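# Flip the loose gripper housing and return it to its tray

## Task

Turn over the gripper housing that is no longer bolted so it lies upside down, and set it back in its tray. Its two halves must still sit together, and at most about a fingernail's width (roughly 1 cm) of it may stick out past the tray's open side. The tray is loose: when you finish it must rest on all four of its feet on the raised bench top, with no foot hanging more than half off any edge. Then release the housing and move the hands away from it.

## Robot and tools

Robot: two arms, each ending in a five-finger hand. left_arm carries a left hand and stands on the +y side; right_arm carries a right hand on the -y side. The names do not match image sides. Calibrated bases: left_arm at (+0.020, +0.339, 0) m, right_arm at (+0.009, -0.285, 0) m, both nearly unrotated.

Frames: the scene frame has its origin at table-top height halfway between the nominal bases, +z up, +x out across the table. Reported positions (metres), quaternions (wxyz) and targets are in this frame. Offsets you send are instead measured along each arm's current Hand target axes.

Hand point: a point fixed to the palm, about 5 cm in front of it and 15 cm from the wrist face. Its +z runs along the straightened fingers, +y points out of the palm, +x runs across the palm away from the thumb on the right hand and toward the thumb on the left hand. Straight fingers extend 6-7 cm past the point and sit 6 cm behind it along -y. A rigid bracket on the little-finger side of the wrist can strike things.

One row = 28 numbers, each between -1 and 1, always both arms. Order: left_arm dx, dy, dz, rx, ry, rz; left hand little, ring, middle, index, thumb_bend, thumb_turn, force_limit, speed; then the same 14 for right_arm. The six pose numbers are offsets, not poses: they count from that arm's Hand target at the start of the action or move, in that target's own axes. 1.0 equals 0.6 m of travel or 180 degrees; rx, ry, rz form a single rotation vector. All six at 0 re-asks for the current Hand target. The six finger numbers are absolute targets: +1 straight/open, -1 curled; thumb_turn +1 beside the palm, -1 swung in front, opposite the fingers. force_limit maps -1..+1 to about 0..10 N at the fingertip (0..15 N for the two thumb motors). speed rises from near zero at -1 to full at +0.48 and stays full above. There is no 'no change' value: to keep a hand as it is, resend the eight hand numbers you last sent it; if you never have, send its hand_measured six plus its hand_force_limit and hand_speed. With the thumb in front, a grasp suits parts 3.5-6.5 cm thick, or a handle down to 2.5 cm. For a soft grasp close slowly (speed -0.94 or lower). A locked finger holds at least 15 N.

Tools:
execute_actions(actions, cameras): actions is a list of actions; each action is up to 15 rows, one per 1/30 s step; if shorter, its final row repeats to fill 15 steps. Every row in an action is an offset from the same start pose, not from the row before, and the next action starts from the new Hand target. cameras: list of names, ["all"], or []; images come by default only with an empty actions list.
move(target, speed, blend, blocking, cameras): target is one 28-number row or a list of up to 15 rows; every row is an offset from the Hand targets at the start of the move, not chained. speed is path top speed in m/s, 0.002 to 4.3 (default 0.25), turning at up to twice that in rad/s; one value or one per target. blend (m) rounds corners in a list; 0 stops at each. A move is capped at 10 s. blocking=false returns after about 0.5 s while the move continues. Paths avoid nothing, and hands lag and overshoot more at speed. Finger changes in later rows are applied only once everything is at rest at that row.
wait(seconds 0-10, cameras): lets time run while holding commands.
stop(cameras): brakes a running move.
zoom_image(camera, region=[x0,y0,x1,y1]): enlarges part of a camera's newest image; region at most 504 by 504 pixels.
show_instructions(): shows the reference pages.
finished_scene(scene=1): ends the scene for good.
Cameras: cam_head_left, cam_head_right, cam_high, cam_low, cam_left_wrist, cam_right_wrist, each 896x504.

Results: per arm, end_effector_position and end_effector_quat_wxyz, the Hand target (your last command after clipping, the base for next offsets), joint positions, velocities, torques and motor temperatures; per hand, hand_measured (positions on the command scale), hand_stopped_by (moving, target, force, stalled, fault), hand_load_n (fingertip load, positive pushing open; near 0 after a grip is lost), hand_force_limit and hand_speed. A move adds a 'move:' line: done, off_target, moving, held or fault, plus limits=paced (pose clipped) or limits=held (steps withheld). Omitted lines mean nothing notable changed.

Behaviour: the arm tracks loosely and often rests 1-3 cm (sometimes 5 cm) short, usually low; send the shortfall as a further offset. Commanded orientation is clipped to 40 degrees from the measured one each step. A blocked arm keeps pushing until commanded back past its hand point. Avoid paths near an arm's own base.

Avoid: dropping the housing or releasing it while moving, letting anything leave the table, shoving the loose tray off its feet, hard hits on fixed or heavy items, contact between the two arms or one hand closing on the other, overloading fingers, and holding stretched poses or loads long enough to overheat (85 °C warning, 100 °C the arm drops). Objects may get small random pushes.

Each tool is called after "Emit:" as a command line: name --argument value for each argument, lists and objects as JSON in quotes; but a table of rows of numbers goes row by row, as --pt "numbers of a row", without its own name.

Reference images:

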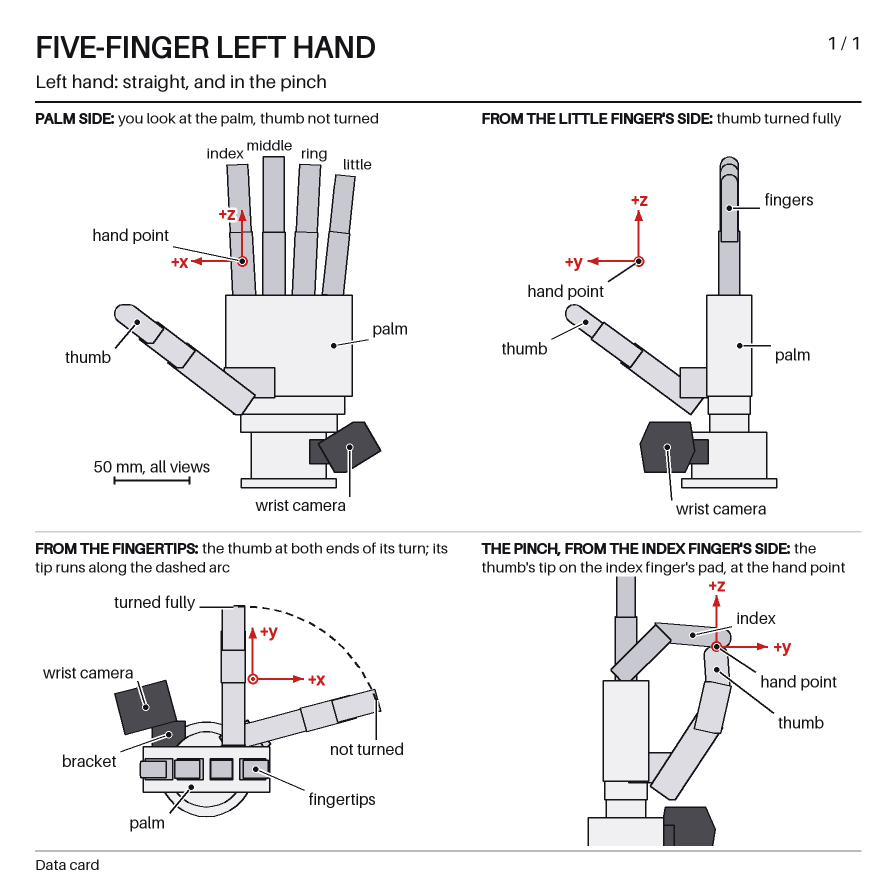

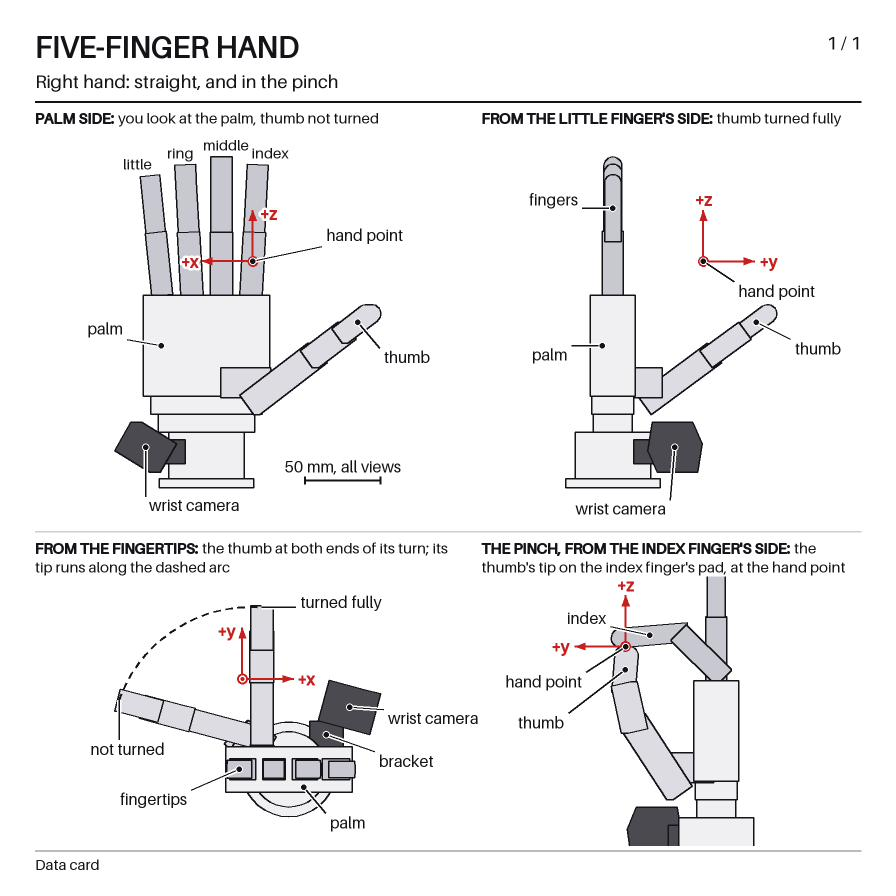

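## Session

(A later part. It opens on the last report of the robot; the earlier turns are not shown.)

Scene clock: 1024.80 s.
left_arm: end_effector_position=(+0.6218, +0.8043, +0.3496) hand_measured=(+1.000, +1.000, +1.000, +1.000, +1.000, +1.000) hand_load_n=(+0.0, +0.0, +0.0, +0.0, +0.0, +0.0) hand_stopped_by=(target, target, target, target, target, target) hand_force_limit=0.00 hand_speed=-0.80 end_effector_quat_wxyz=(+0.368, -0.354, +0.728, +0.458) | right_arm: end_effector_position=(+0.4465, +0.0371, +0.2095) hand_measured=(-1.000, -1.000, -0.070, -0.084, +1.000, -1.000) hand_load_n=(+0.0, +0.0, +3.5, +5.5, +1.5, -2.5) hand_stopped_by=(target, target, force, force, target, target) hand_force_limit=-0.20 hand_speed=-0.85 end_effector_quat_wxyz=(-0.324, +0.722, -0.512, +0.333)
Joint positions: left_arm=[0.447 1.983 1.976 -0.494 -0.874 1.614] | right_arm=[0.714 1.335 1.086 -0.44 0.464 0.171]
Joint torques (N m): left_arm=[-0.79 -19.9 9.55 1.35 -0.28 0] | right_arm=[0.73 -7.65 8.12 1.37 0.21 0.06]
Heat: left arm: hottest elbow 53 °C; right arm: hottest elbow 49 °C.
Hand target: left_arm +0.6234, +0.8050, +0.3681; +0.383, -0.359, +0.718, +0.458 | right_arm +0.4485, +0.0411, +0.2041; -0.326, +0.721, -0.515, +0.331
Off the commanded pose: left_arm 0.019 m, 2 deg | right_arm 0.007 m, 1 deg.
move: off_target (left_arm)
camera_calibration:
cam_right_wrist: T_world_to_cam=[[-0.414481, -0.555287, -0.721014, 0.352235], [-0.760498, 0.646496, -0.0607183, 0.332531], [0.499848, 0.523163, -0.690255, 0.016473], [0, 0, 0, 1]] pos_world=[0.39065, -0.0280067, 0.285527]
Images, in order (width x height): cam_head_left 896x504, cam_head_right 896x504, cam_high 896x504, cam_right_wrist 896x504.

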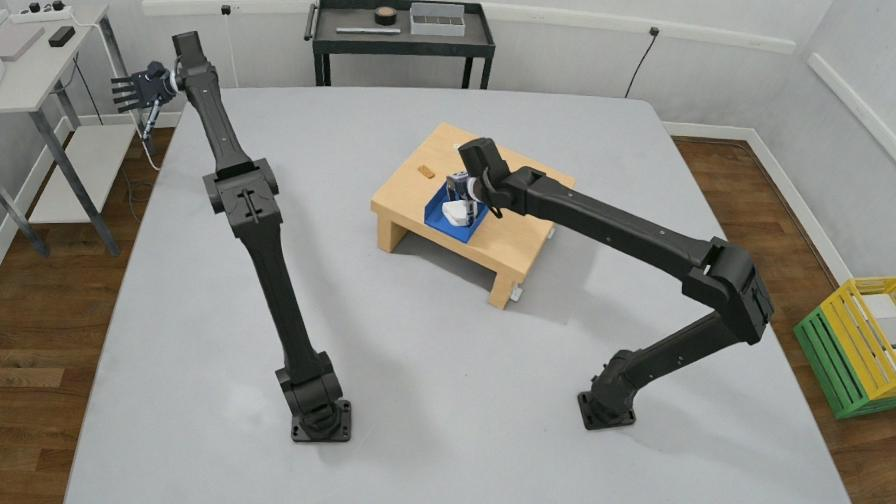

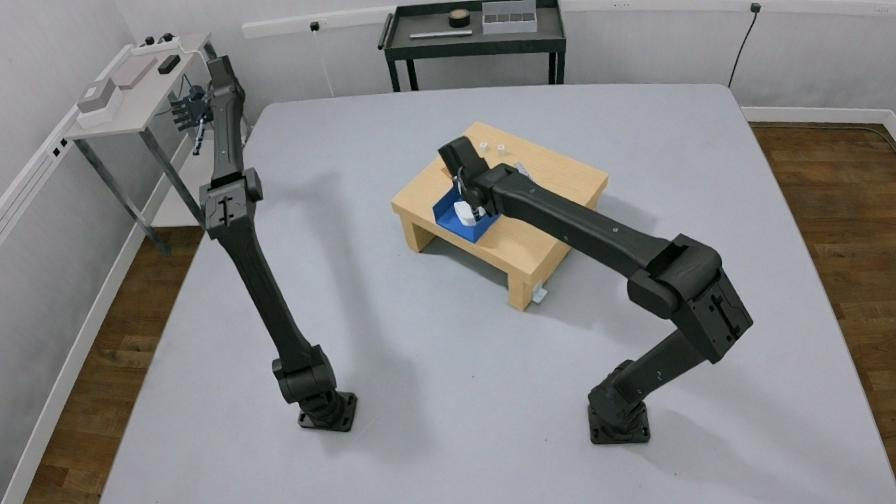

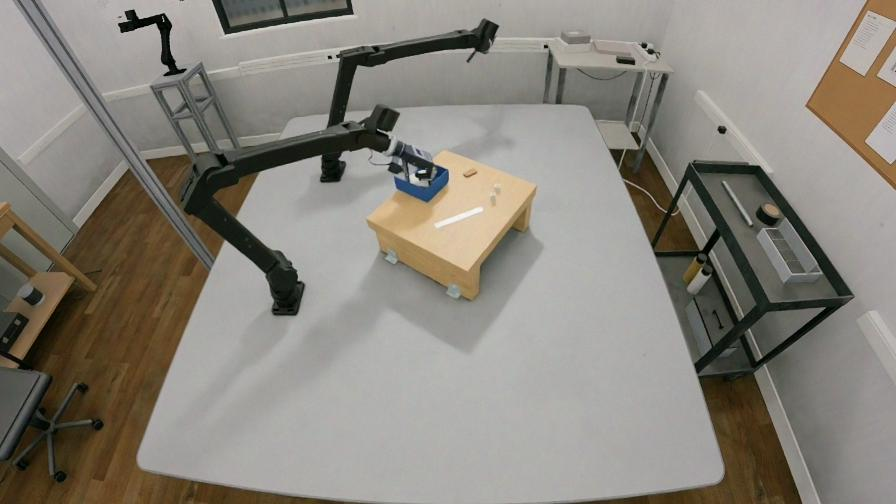

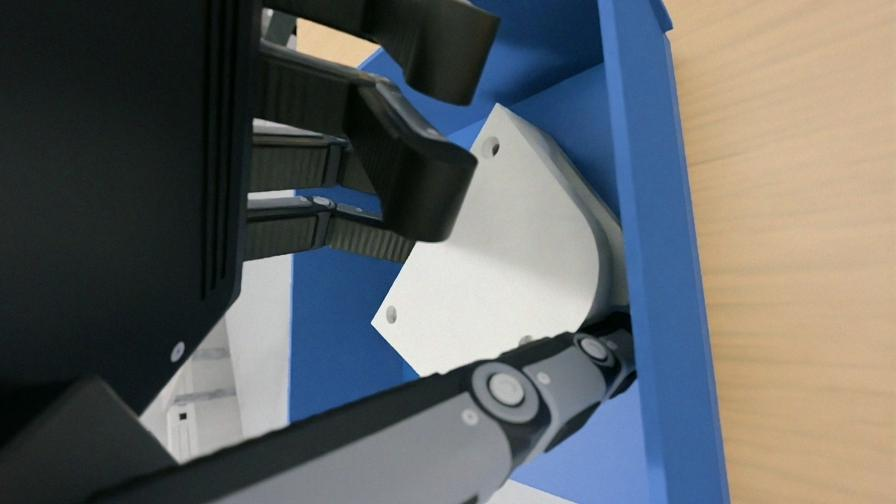

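Emit:
execute_actions --actions '[]' --cameras '["cam_head_left","cam_head_right","cam_right_wrist","cam_low","cam_high"]'

Scene clock: 1059.90 s.
left_arm: end_effector_position=(+0.6218, +0.8043, +0.3496) hand_measured=(+1.000, +1.000, +1.000, +1.000, +1.000, +1.000) hand_load_n=(+0.0, +0.0, +0.0, +0.0, +0.0, +0.0) hand_stopped_by=(target, target, target, target, target, target) hand_force_limit=0.00 hand_speed=-0.80 end_effector_quat_wxyz=(+0.368, -0.354, +0.728, +0.458) | right_arm: end_effector_position=(+0.4465, +0.0371, +0.2095) hand_measured=(-1.000, -1.000, -0.070, -0.084, +1.000, -1.000) hand_load_n=(+0.0, +0.0, +3.5, +5.5, +1.5, -2.5) hand_stopped_by=(target, target, force, force, target, target) hand_force_limit=-0.20 hand_speed=-0.85 end_effector_quat_wxyz=(-0.324, +0.722, -0.512, +0.333)
Joint positions: left_arm=[0.447 1.983 1.976 -0.494 -0.874 1.614] | right_arm=[0.714 1.335 1.086 -0.44 0.464 0.171]
Joint velocities: within noise
Joint torques (N m): left_arm=[-0.85 -19.9 9.55 1.32 -0.28 0] | right_arm=[0.73 -7.65 8.12 1.37 0.21 0.06]
Motor temperatures (°C): left_arm=[35 46 53 34 39 32] | right_arm=[38 39 48 36 34 34]
Heat: left arm: hottest elbow 53 °C; right arm: hottest elbow 48 °C.
Hand target: left_arm +0.6234, +0.8050, +0.3681; +0.383, -0.359, +0.718, +0.458 | right_arm +0.4485, +0.0411, +0.2041; -0.326, +0.721, -0.515, +0.331
Off the commanded pose: left_arm 0.019 m, 2 deg | right_arm 0.007 m, 1 deg.
camera_calibration:
cam_right_wrist: T_world_to_cam=[[-0.414481, -0.555287, -0.721014, 0.352235], [-0.760498, 0.646496, -0.0607183, 0.332531], [0.499848, 0.523163, -0.690255, 0.016473], [0, 0, 0, 1]] pos_world=[0.39065, -0.0280067, 0.285527]
Images, in order (width x height): cam_head_left 896x504, cam_head_right 896x504, cam_high 896x504, cam_low 896x504, cam_right_wrist 896x504.

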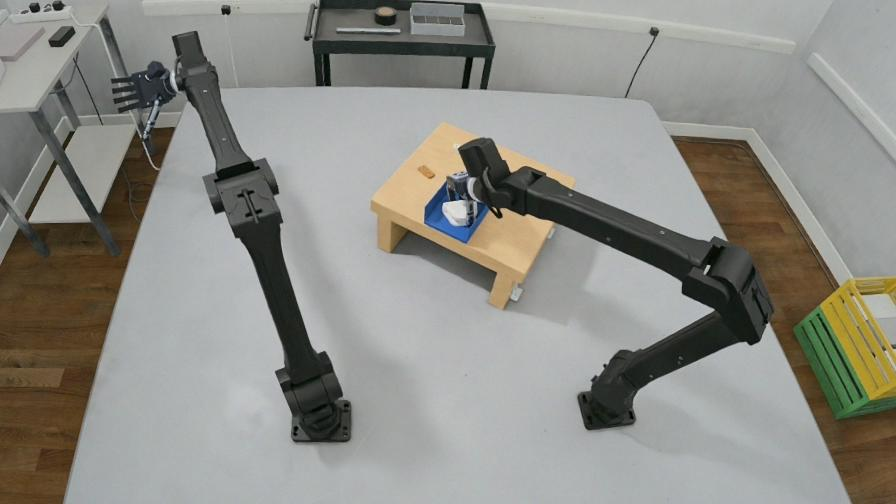

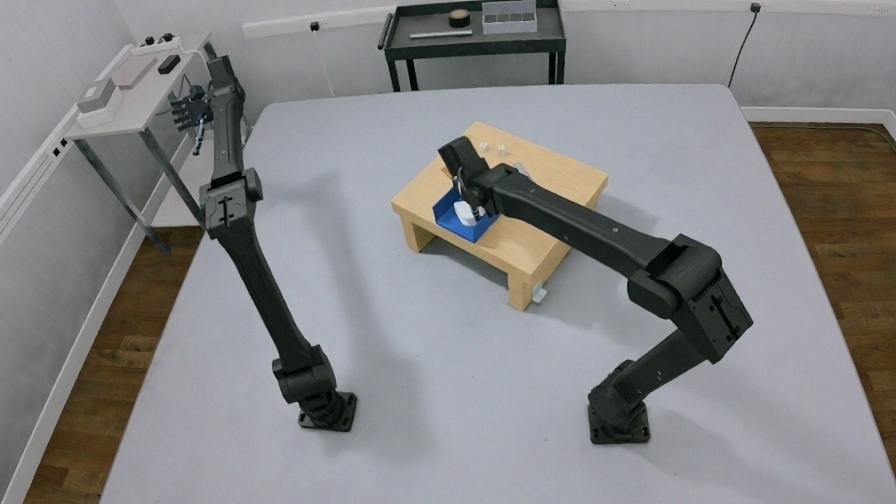

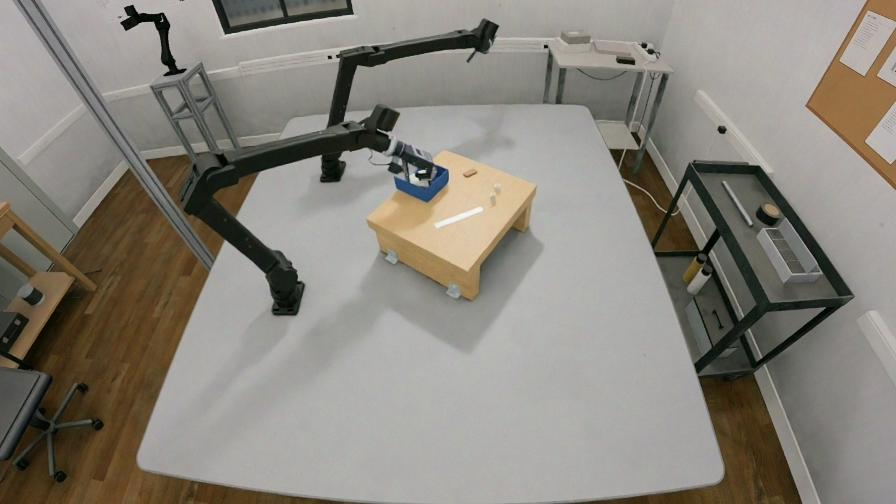

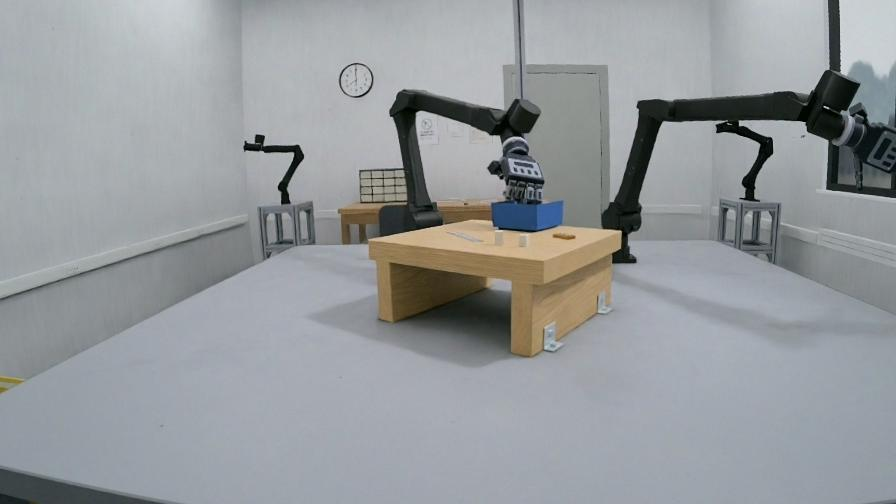

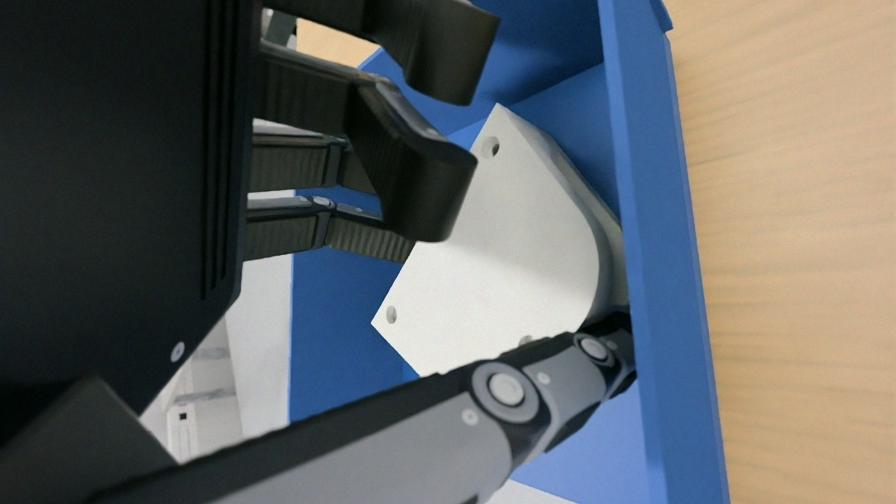

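Emit:
move --target '[0,0,0,0,0,0,1,1,1,1,1,1,0.0,-0.8,0.00926,-0.0541,-0.0379,0,0,0,-1,-1,-0.1,-0.1,1,-1,-0.2,-0.85]' --speed 0.04 --cameras '["cam_head_left","cam_low","cam_right_wrist"]'

Emit:
zoom_image --camera "cam_low" --region '[450, 130, 610, 250]'

Emit:
zoom_image --camera "cam_head_left" --region '[400, 150, 520, 260]'

Scene clock: 1243.13 s.
left_arm: end_effector_position=(+0.6218, +0.8043, +0.3496) hand_measured=(+1.000, +1.000, +1.000, +1.000, +1.000, +1.000) hand_load_n=(+0.0, +0.0, +0.0, +0.0, +0.0, +0.0) hand_stopped_by=(target, target, target, target, target, target) hand_force_limit=0.00 hand_speed=-0.80 end_effector_quat_wxyz=(+0.368, -0.354, +0.728, +0.458) | right_arm: end_effector_position=(+0.4391, +0.0311, +0.2096) hand_measured=(-1.000, -1.000, -0.070, -0.084, +1.000, -1.000) hand_load_n=(+0.0, +0.0, +4.0, +5.5, +1.5, -2.0) hand_stopped_by=(target, target, force, force, target, target) hand_force_limit=-0.20 hand_speed=-0.85 end_effector_quat_wxyz=(-0.301, +0.734, -0.514, +0.326)
Joint positions: left_arm=[0.447 1.983 1.976 -0.494 -0.874 1.614] | right_arm=[0.714 1.335 1.111 -0.52 0.463 0.176]
Joint torques (N m): left_arm=[-0.85 -19.9 9.57 1.32 -0.28 0] | right_arm=[0.79 -9.52 12.7 0.36 0.27 0]
Heat: left arm: hottest elbow 53 °C; right arm: hottest elbow 47 °C.
Hand target: left_arm +0.6234, +0.8050, +0.3681; +0.383, -0.359, +0.718, +0.458 | right_arm +0.4485, +0.0412, +0.2441; -0.326, +0.721, -0.515, +0.331
Off the commanded pose: left_arm 0.019 m, 2 deg | right_arm 0.037 m, 3 deg.
move: off_target (left_arm, right_arm)
camera_calibration:
cam_right_wrist: T_world_to_cam=[[-0.445399, -0.577149, -0.684485, 0.352625], [-0.761506, 0.646272, -0.0494121, 0.328854], [0.470881, 0.499231, -0.727351, 0.0446496], [0, 0, 0, 1]] pos_world=[0.386458, -0.0313023, 0.290092]
Images, in order (width x height): cam_head_left 896x504, cam_low 896x504, cam_right_wrist 896x504.

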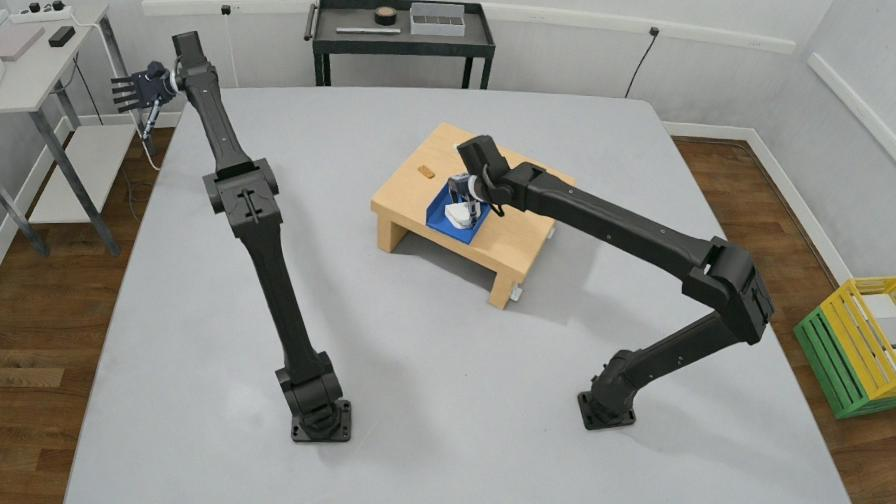

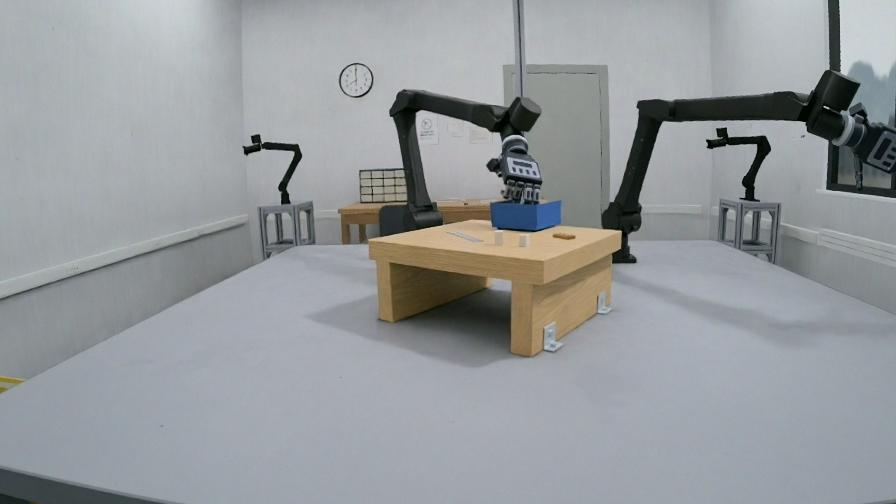

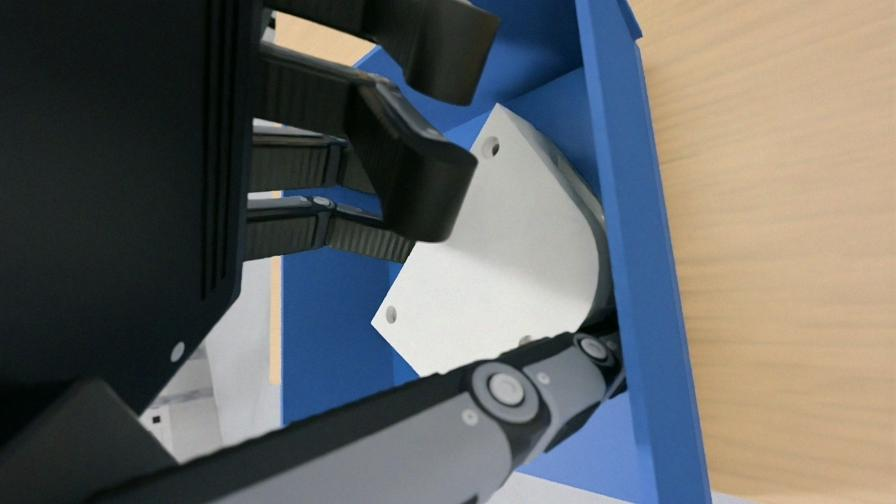

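Scaled by 3.150 from the camera's 896x504 image, which has a finer 1280x720 frame.

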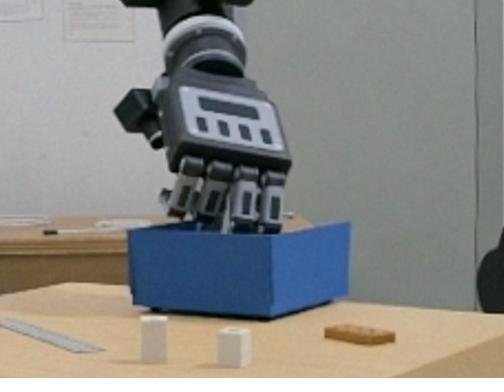

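Scaled by 4.200 from the camera's 896x504 image, which has a finer 1280x720 frame.

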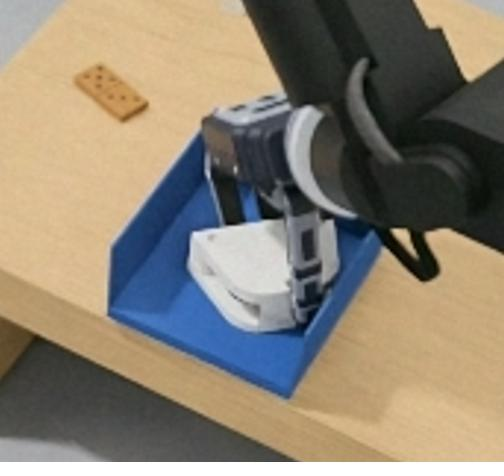

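Emit:
move --target '[0,0,0,0,0,0,1,1,1,1,1,1,0.0,-0.8,0.0046,-0.027,-0.019,0,0,0,-1,-1,-0.1,-0.1,1,-1,-0.2,-0.85]' --speed 0.08 --cameras '["cam_head_left","cam_low","cam_right_wrist"]'

Emit:
zoom_image --camera "cam_head_left" --region '[400, 150, 520, 260]'

Scene clock: 1254.23 s.
left_arm: end_effector_position=(+0.6218, +0.8043, +0.3496) hand_measured=(+1.000, +1.000, +1.000, +1.000, +1.000, +1.000) hand_load_n=(+0.0, +0.0, +0.0, +0.0, +0.0, +0.0) hand_stopped_by=(target, target, target, target, target, target) hand_force_limit=0.00 hand_speed=-0.80 end_effector_quat_wxyz=(+0.368, -0.354, +0.728, +0.458) | right_arm: end_effector_position=(+0.4396, +0.0315, +0.2275) hand_measured=(-1.000, -1.000, -0.070, -0.084, +1.000, -1.000) hand_load_n=(+0.0, +0.0, +4.0, +5.5, +1.5, -2.5) hand_stopped_by=(target, target, force, force, target, target) hand_force_limit=-0.20 hand_speed=-0.85 end_effector_quat_wxyz=(-0.298, +0.735, -0.514, +0.326)
Joint positions: left_arm=[0.447 1.983 1.976 -0.494 -0.874 1.614] | right_arm=[0.714 1.33 1.157 -0.577 0.463 0.176]
Joint torques (N m): left_arm=[-0.91 -19.9 9.55 1.31 -0.27 0] | right_arm=[0.73 -9.47 12.81 0.46 0.27 0]
Heat: left arm: hottest elbow 53 °C; right arm: hottest elbow 50 °C.
Hand target: left_arm +0.6234, +0.8050, +0.3681; +0.383, -0.359, +0.718, +0.458 | right_arm +0.4484, +0.0412, +0.2641; -0.326, +0.721, -0.515, +0.331
Off the commanded pose: left_arm 0.019 m, 2 deg | right_arm 0.039 m, 4 deg.
move: off_target (left_arm, right_arm)
camera_calibration:
cam_right_wrist: T_world_to_cam=[[-0.448498, -0.579938, -0.68009, 0.365737], [-0.76175, 0.646048, -0.0485597, 0.329745], [0.467532, 0.496279, -0.731519, 0.0597957], [0, 0, 0, 1]] pos_world=[0.387259, -0.0306015, 0.308488]
Images, in order (width x height): cam_head_left 896x504, cam_low 896x504, cam_right_wrist 896x504.

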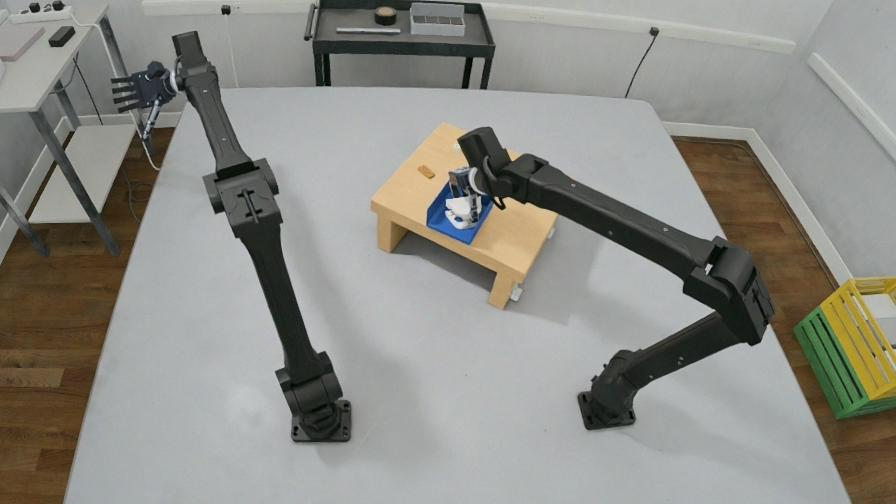

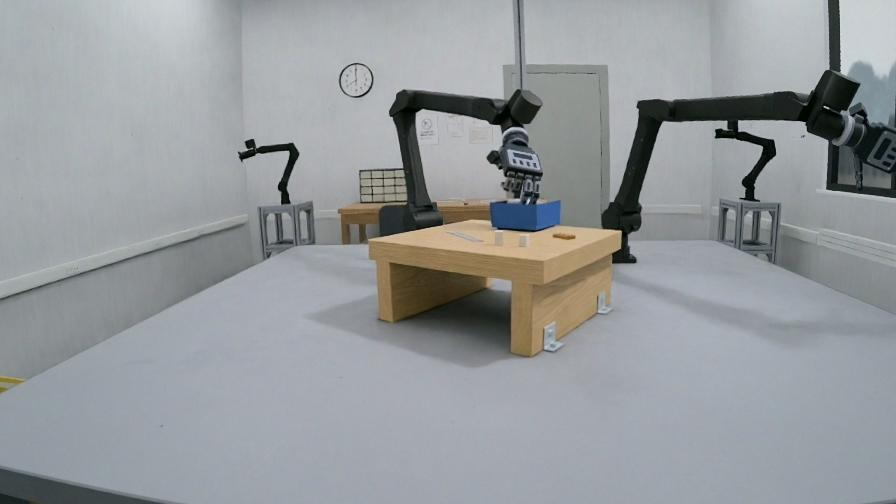

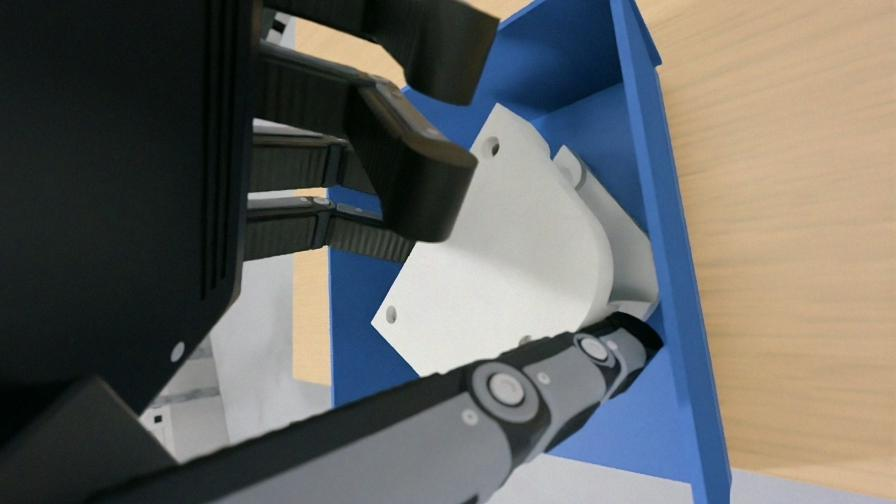

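Scaled by 4.200 from the camera's 896x504 image, which has a finer 1280x720 frame.

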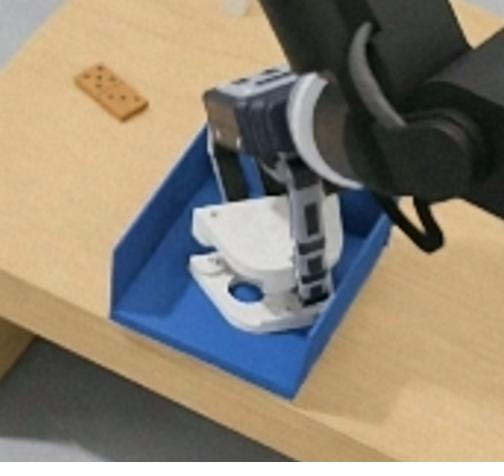

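Emit:
zoom_image --camera "cam_right_wrist" --region '[340, 60, 700, 440]'

Emit:
zoom_image --camera "cam_head_left" --region '[435, 185, 495, 235]'

Emit:
execute_actions --actions '[]' --cameras '["cam_head_right","cam_high"]'

Emit:
zoom_image --camera "cam_head_right" --region '[430, 180, 510, 250]'

Emit:
zoom_image --camera "cam_high" --region '[380, 140, 460, 210]'

Scaled by 1.326 from the camera's 896x504 image, which has a finer 1280x720 frame.

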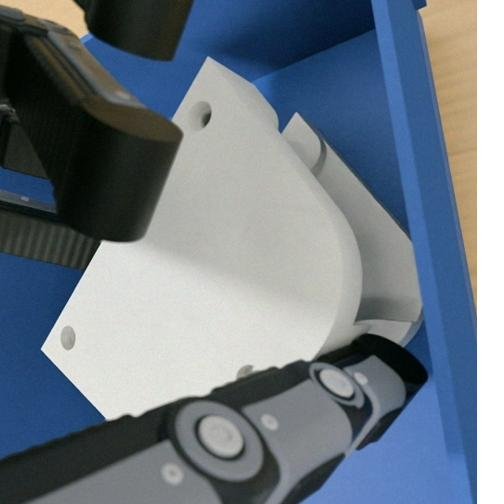

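Scaled by 8.400 from the camera's 896x504 image, which has a finer 1280x720 frame.

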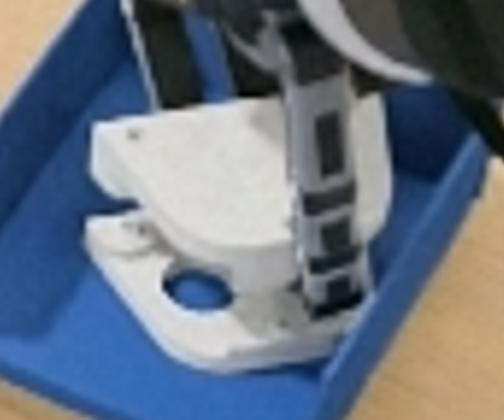

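Scene clock: 1271.77 s.
left_arm: end_effector_position=(+0.6218, +0.8043, +0.3496) hand_measured=(+1.000, +1.000, +1.000, +1.000, +1.000, +1.000) hand_load_n=(+0.0, +0.0, +0.0, +0.0, +0.5, +0.0) hand_stopped_by=(target, target, target, target, target, target) hand_force_limit=0.00 hand_speed=-0.80 end_effector_quat_wxyz=(+0.368, -0.354, +0.728, +0.458) | right_arm: end_effector_position=(+0.4396, +0.0315, +0.2275) hand_measured=(-1.000, -1.000, -0.070, -0.084, +1.000, -1.000) hand_load_n=(+0.0, +0.0, +3.5, +5.5, +1.5, -2.5) hand_stopped_by=(target, target, force, force, target, target) hand_force_limit=-0.20 hand_speed=-0.85 end_effector_quat_wxyz=(-0.298, +0.735, -0.514, +0.326)
Joint positions: left_arm=[0.447 1.983 1.976 -0.494 -0.874 1.614] | right_arm=[0.714 1.33 1.157 -0.577 0.463 0.176]
Joint velocities: within noise
Joint torques (N m): left_arm=[-0.79 -19.96 9.57 1.32 -0.27 0] | right_arm=[0.73 -9.7 12.81 0.44 0.27 0]
Motor temperatures (°C): left_arm=[35 47 53 34 39 32] | right_arm=[38 39 53 36 34 34]
Heat: left arm: hottest elbow 53 °C; right arm: hottest elbow 53 °C.
Hand target: left_arm +0.6234, +0.8050, +0.3681; +0.383, -0.359, +0.718, +0.458 | right_arm +0.4484, +0.0412, +0.2641; -0.326, +0.721, -0.515, +0.331
Off the commanded pose: left_arm 0.019 m, 2 deg | right_arm 0.039 m, 4 deg.
Images, in order (width x height): cam_head_right 896x504, cam_high 896x504.

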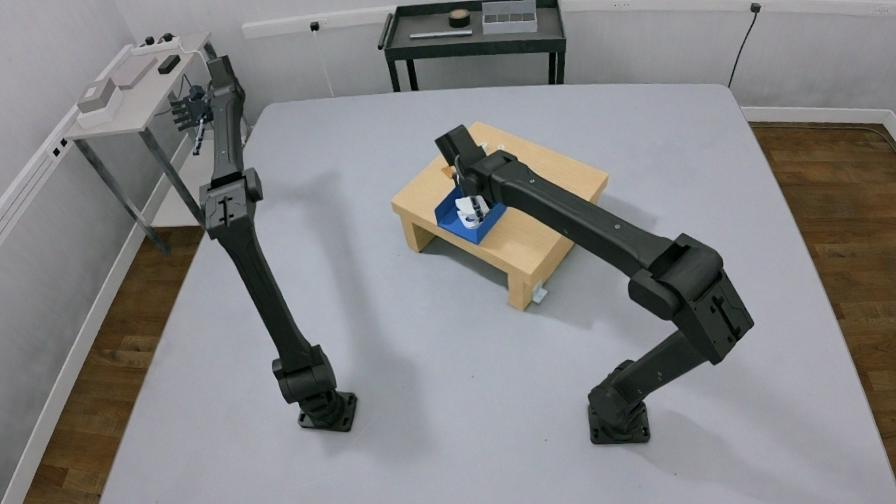

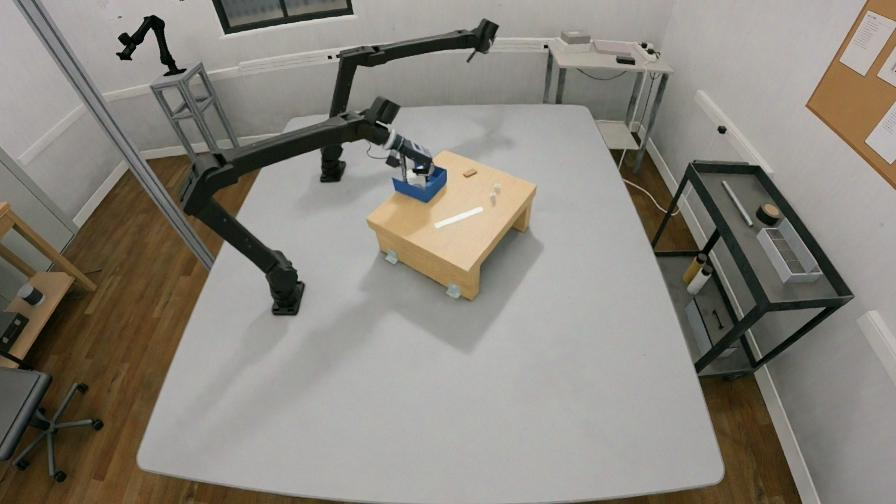

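Scaled by 6.300 from the camera's 896x504 image, which has a finer 1280x720 frame.

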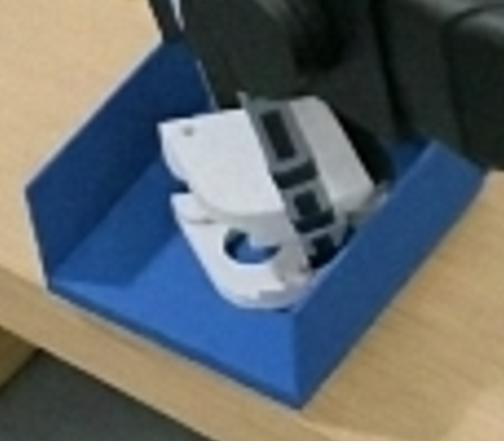

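Scaled by 6.300 from the camera's 896x504 image, which has a finer 1280x720 frame.

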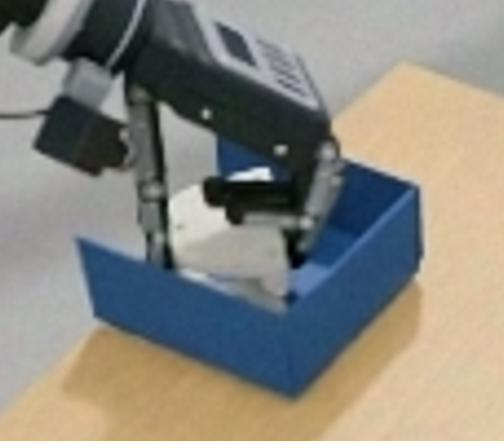

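Emit:
move --target '[0,0,0,0,0,0,1,1,1,1,1,1,0.0,-0.8,-0.0046,0.027,0.019,0,0,0,-1,-1,-0.1,-0.1,1,-1,-0.2,-0.85]' --speed 0.04 --cameras '["cam_head_left","cam_head_right","cam_right_wrist"]'

Emit:
zoom_image --camera "cam_head_left" --region '[435, 185, 495, 235]'

Emit:
zoom_image --camera "cam_head_right" --region '[430, 180, 510, 250]'

Scene clock: 1305.37 s.
left_arm: end_effector_position=(+0.6218, +0.8043, +0.3496) hand_measured=(+1.000, +1.000, +1.000, +1.000, +1.000, +1.000) hand_load_n=(+0.0, +0.0, +0.0, +0.0, +0.0, +0.0) hand_stopped_by=(target, target, target, target, target, target) hand_force_limit=0.00 hand_speed=-0.80 end_effector_quat_wxyz=(+0.368, -0.354, +0.728, +0.458) | right_arm: end_effector_position=(+0.4440, +0.0355, +0.2319) hand_measured=(-1.000, -1.000, -0.070, -0.084, +1.000, -1.000) hand_load_n=(+0.0, +0.0, +3.5, +5.5, +2.0, -2.5) hand_stopped_by=(target, target, force, force, target, target) hand_force_limit=-0.20 hand_speed=-0.85 end_effector_quat_wxyz=(-0.310, +0.729, -0.514, +0.328)
Joint positions: left_arm=[0.447 1.983 1.976 -0.494 -0.874 1.614] | right_arm=[0.714 1.33 1.157 -0.55 0.463 0.176]
Joint torques (N m): left_arm=[-0.97 -19.96 9.55 1.35 -0.27 0.01] | right_arm=[0.73 -8.94 9.43 1.33 0.26 0.01]
Motor temperatures (°C): left_arm=[35 47 54 34 39 32] | right_arm=[38 39 57 36 34 34]
Heat: left arm: hottest elbow 54 °C; right arm: hottest elbow 57 °C.
Hand target: left_arm +0.6234, +0.8050, +0.3681; +0.383, -0.359, +0.718, +0.458 | right_arm +0.4485, +0.0411, +0.2441; -0.326, +0.721, -0.515, +0.331
Off the commanded pose: left_arm 0.019 m, 2 deg | right_arm 0.014 m, 2 deg.
move: off_target (left_arm, right_arm)
camera_calibration:
cam_right_wrist: T_world_to_cam=[[-0.434542, -0.567503, -0.699366, 0.370772], [-0.760765, 0.64692, -0.0522543, 0.331152], [0.482089, 0.509347, -0.712851, 0.0476885], [0, 0, 0, 1]] pos_world=[0.390055, -0.028105, 0.310604]
Images, in order (width x height): cam_head_left 896x504, cam_head_right 896x504, cam_right_wrist 896x504.

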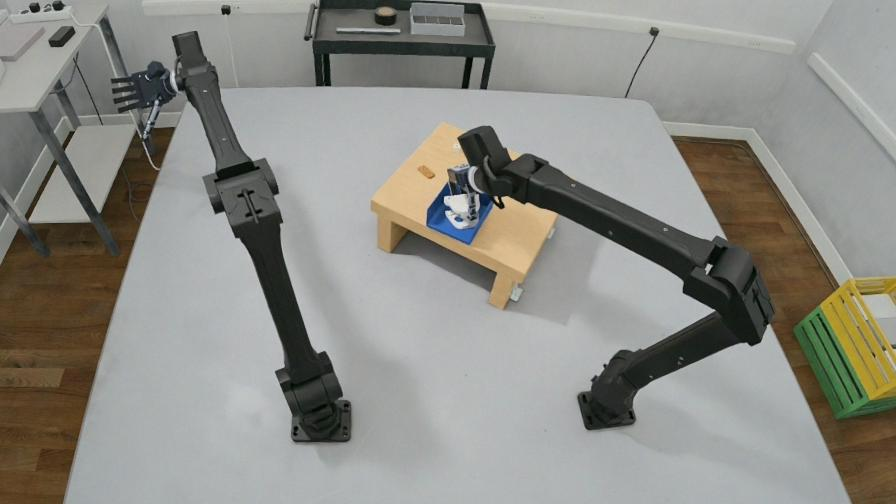

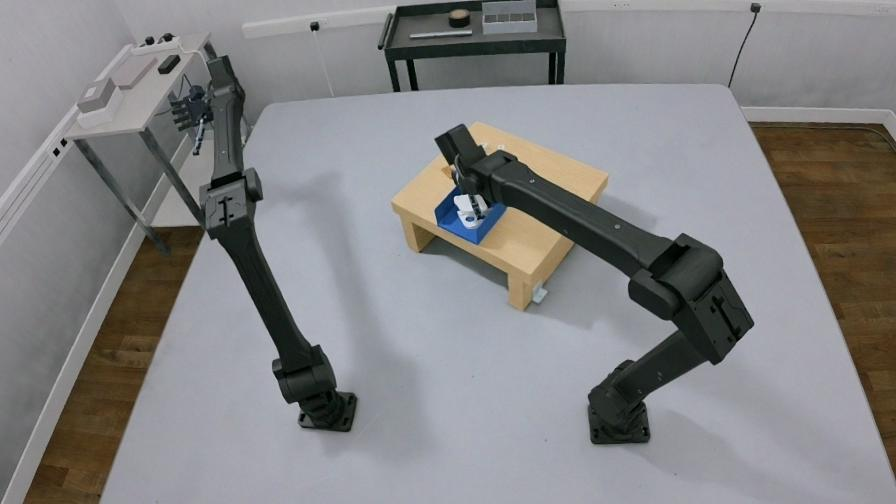

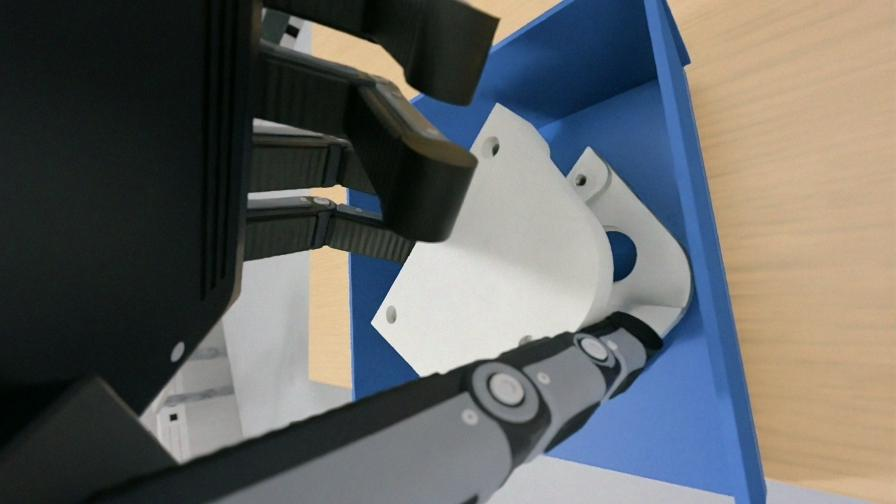

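Scaled by 8.400 from the camera's 896x504 image, which has a finer 1280x720 frame.

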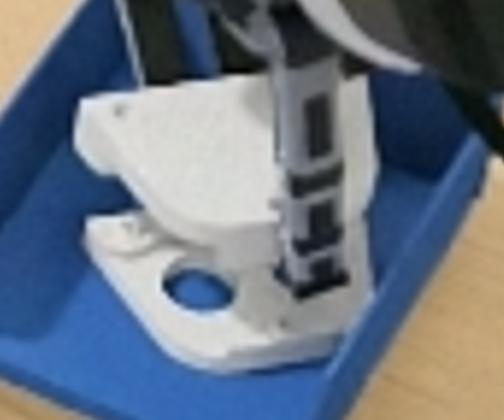

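Scaled by 6.300 from the camera's 896x504 image, which has a finer 1280x720 frame.

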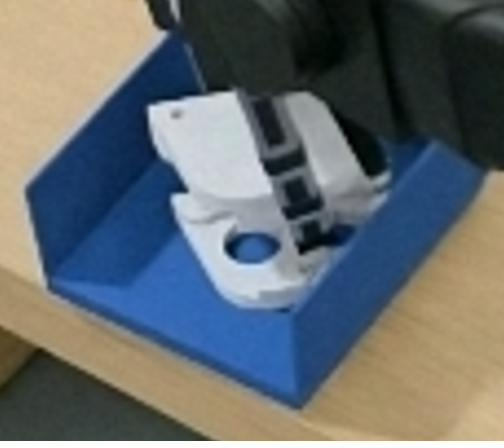

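Emit:
zoom_image --camera "cam_right_wrist" --region '[540, 120, 720, 370]'

Scaled by 2.016 from the camera's 896x504 image, which has a finer 1280x720 frame.

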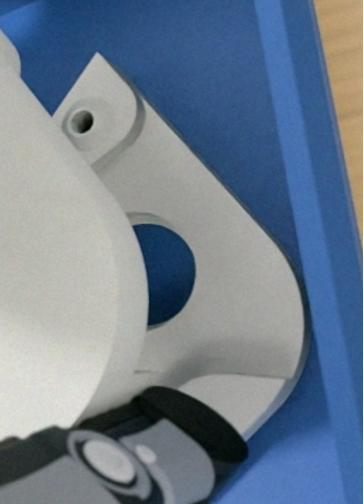

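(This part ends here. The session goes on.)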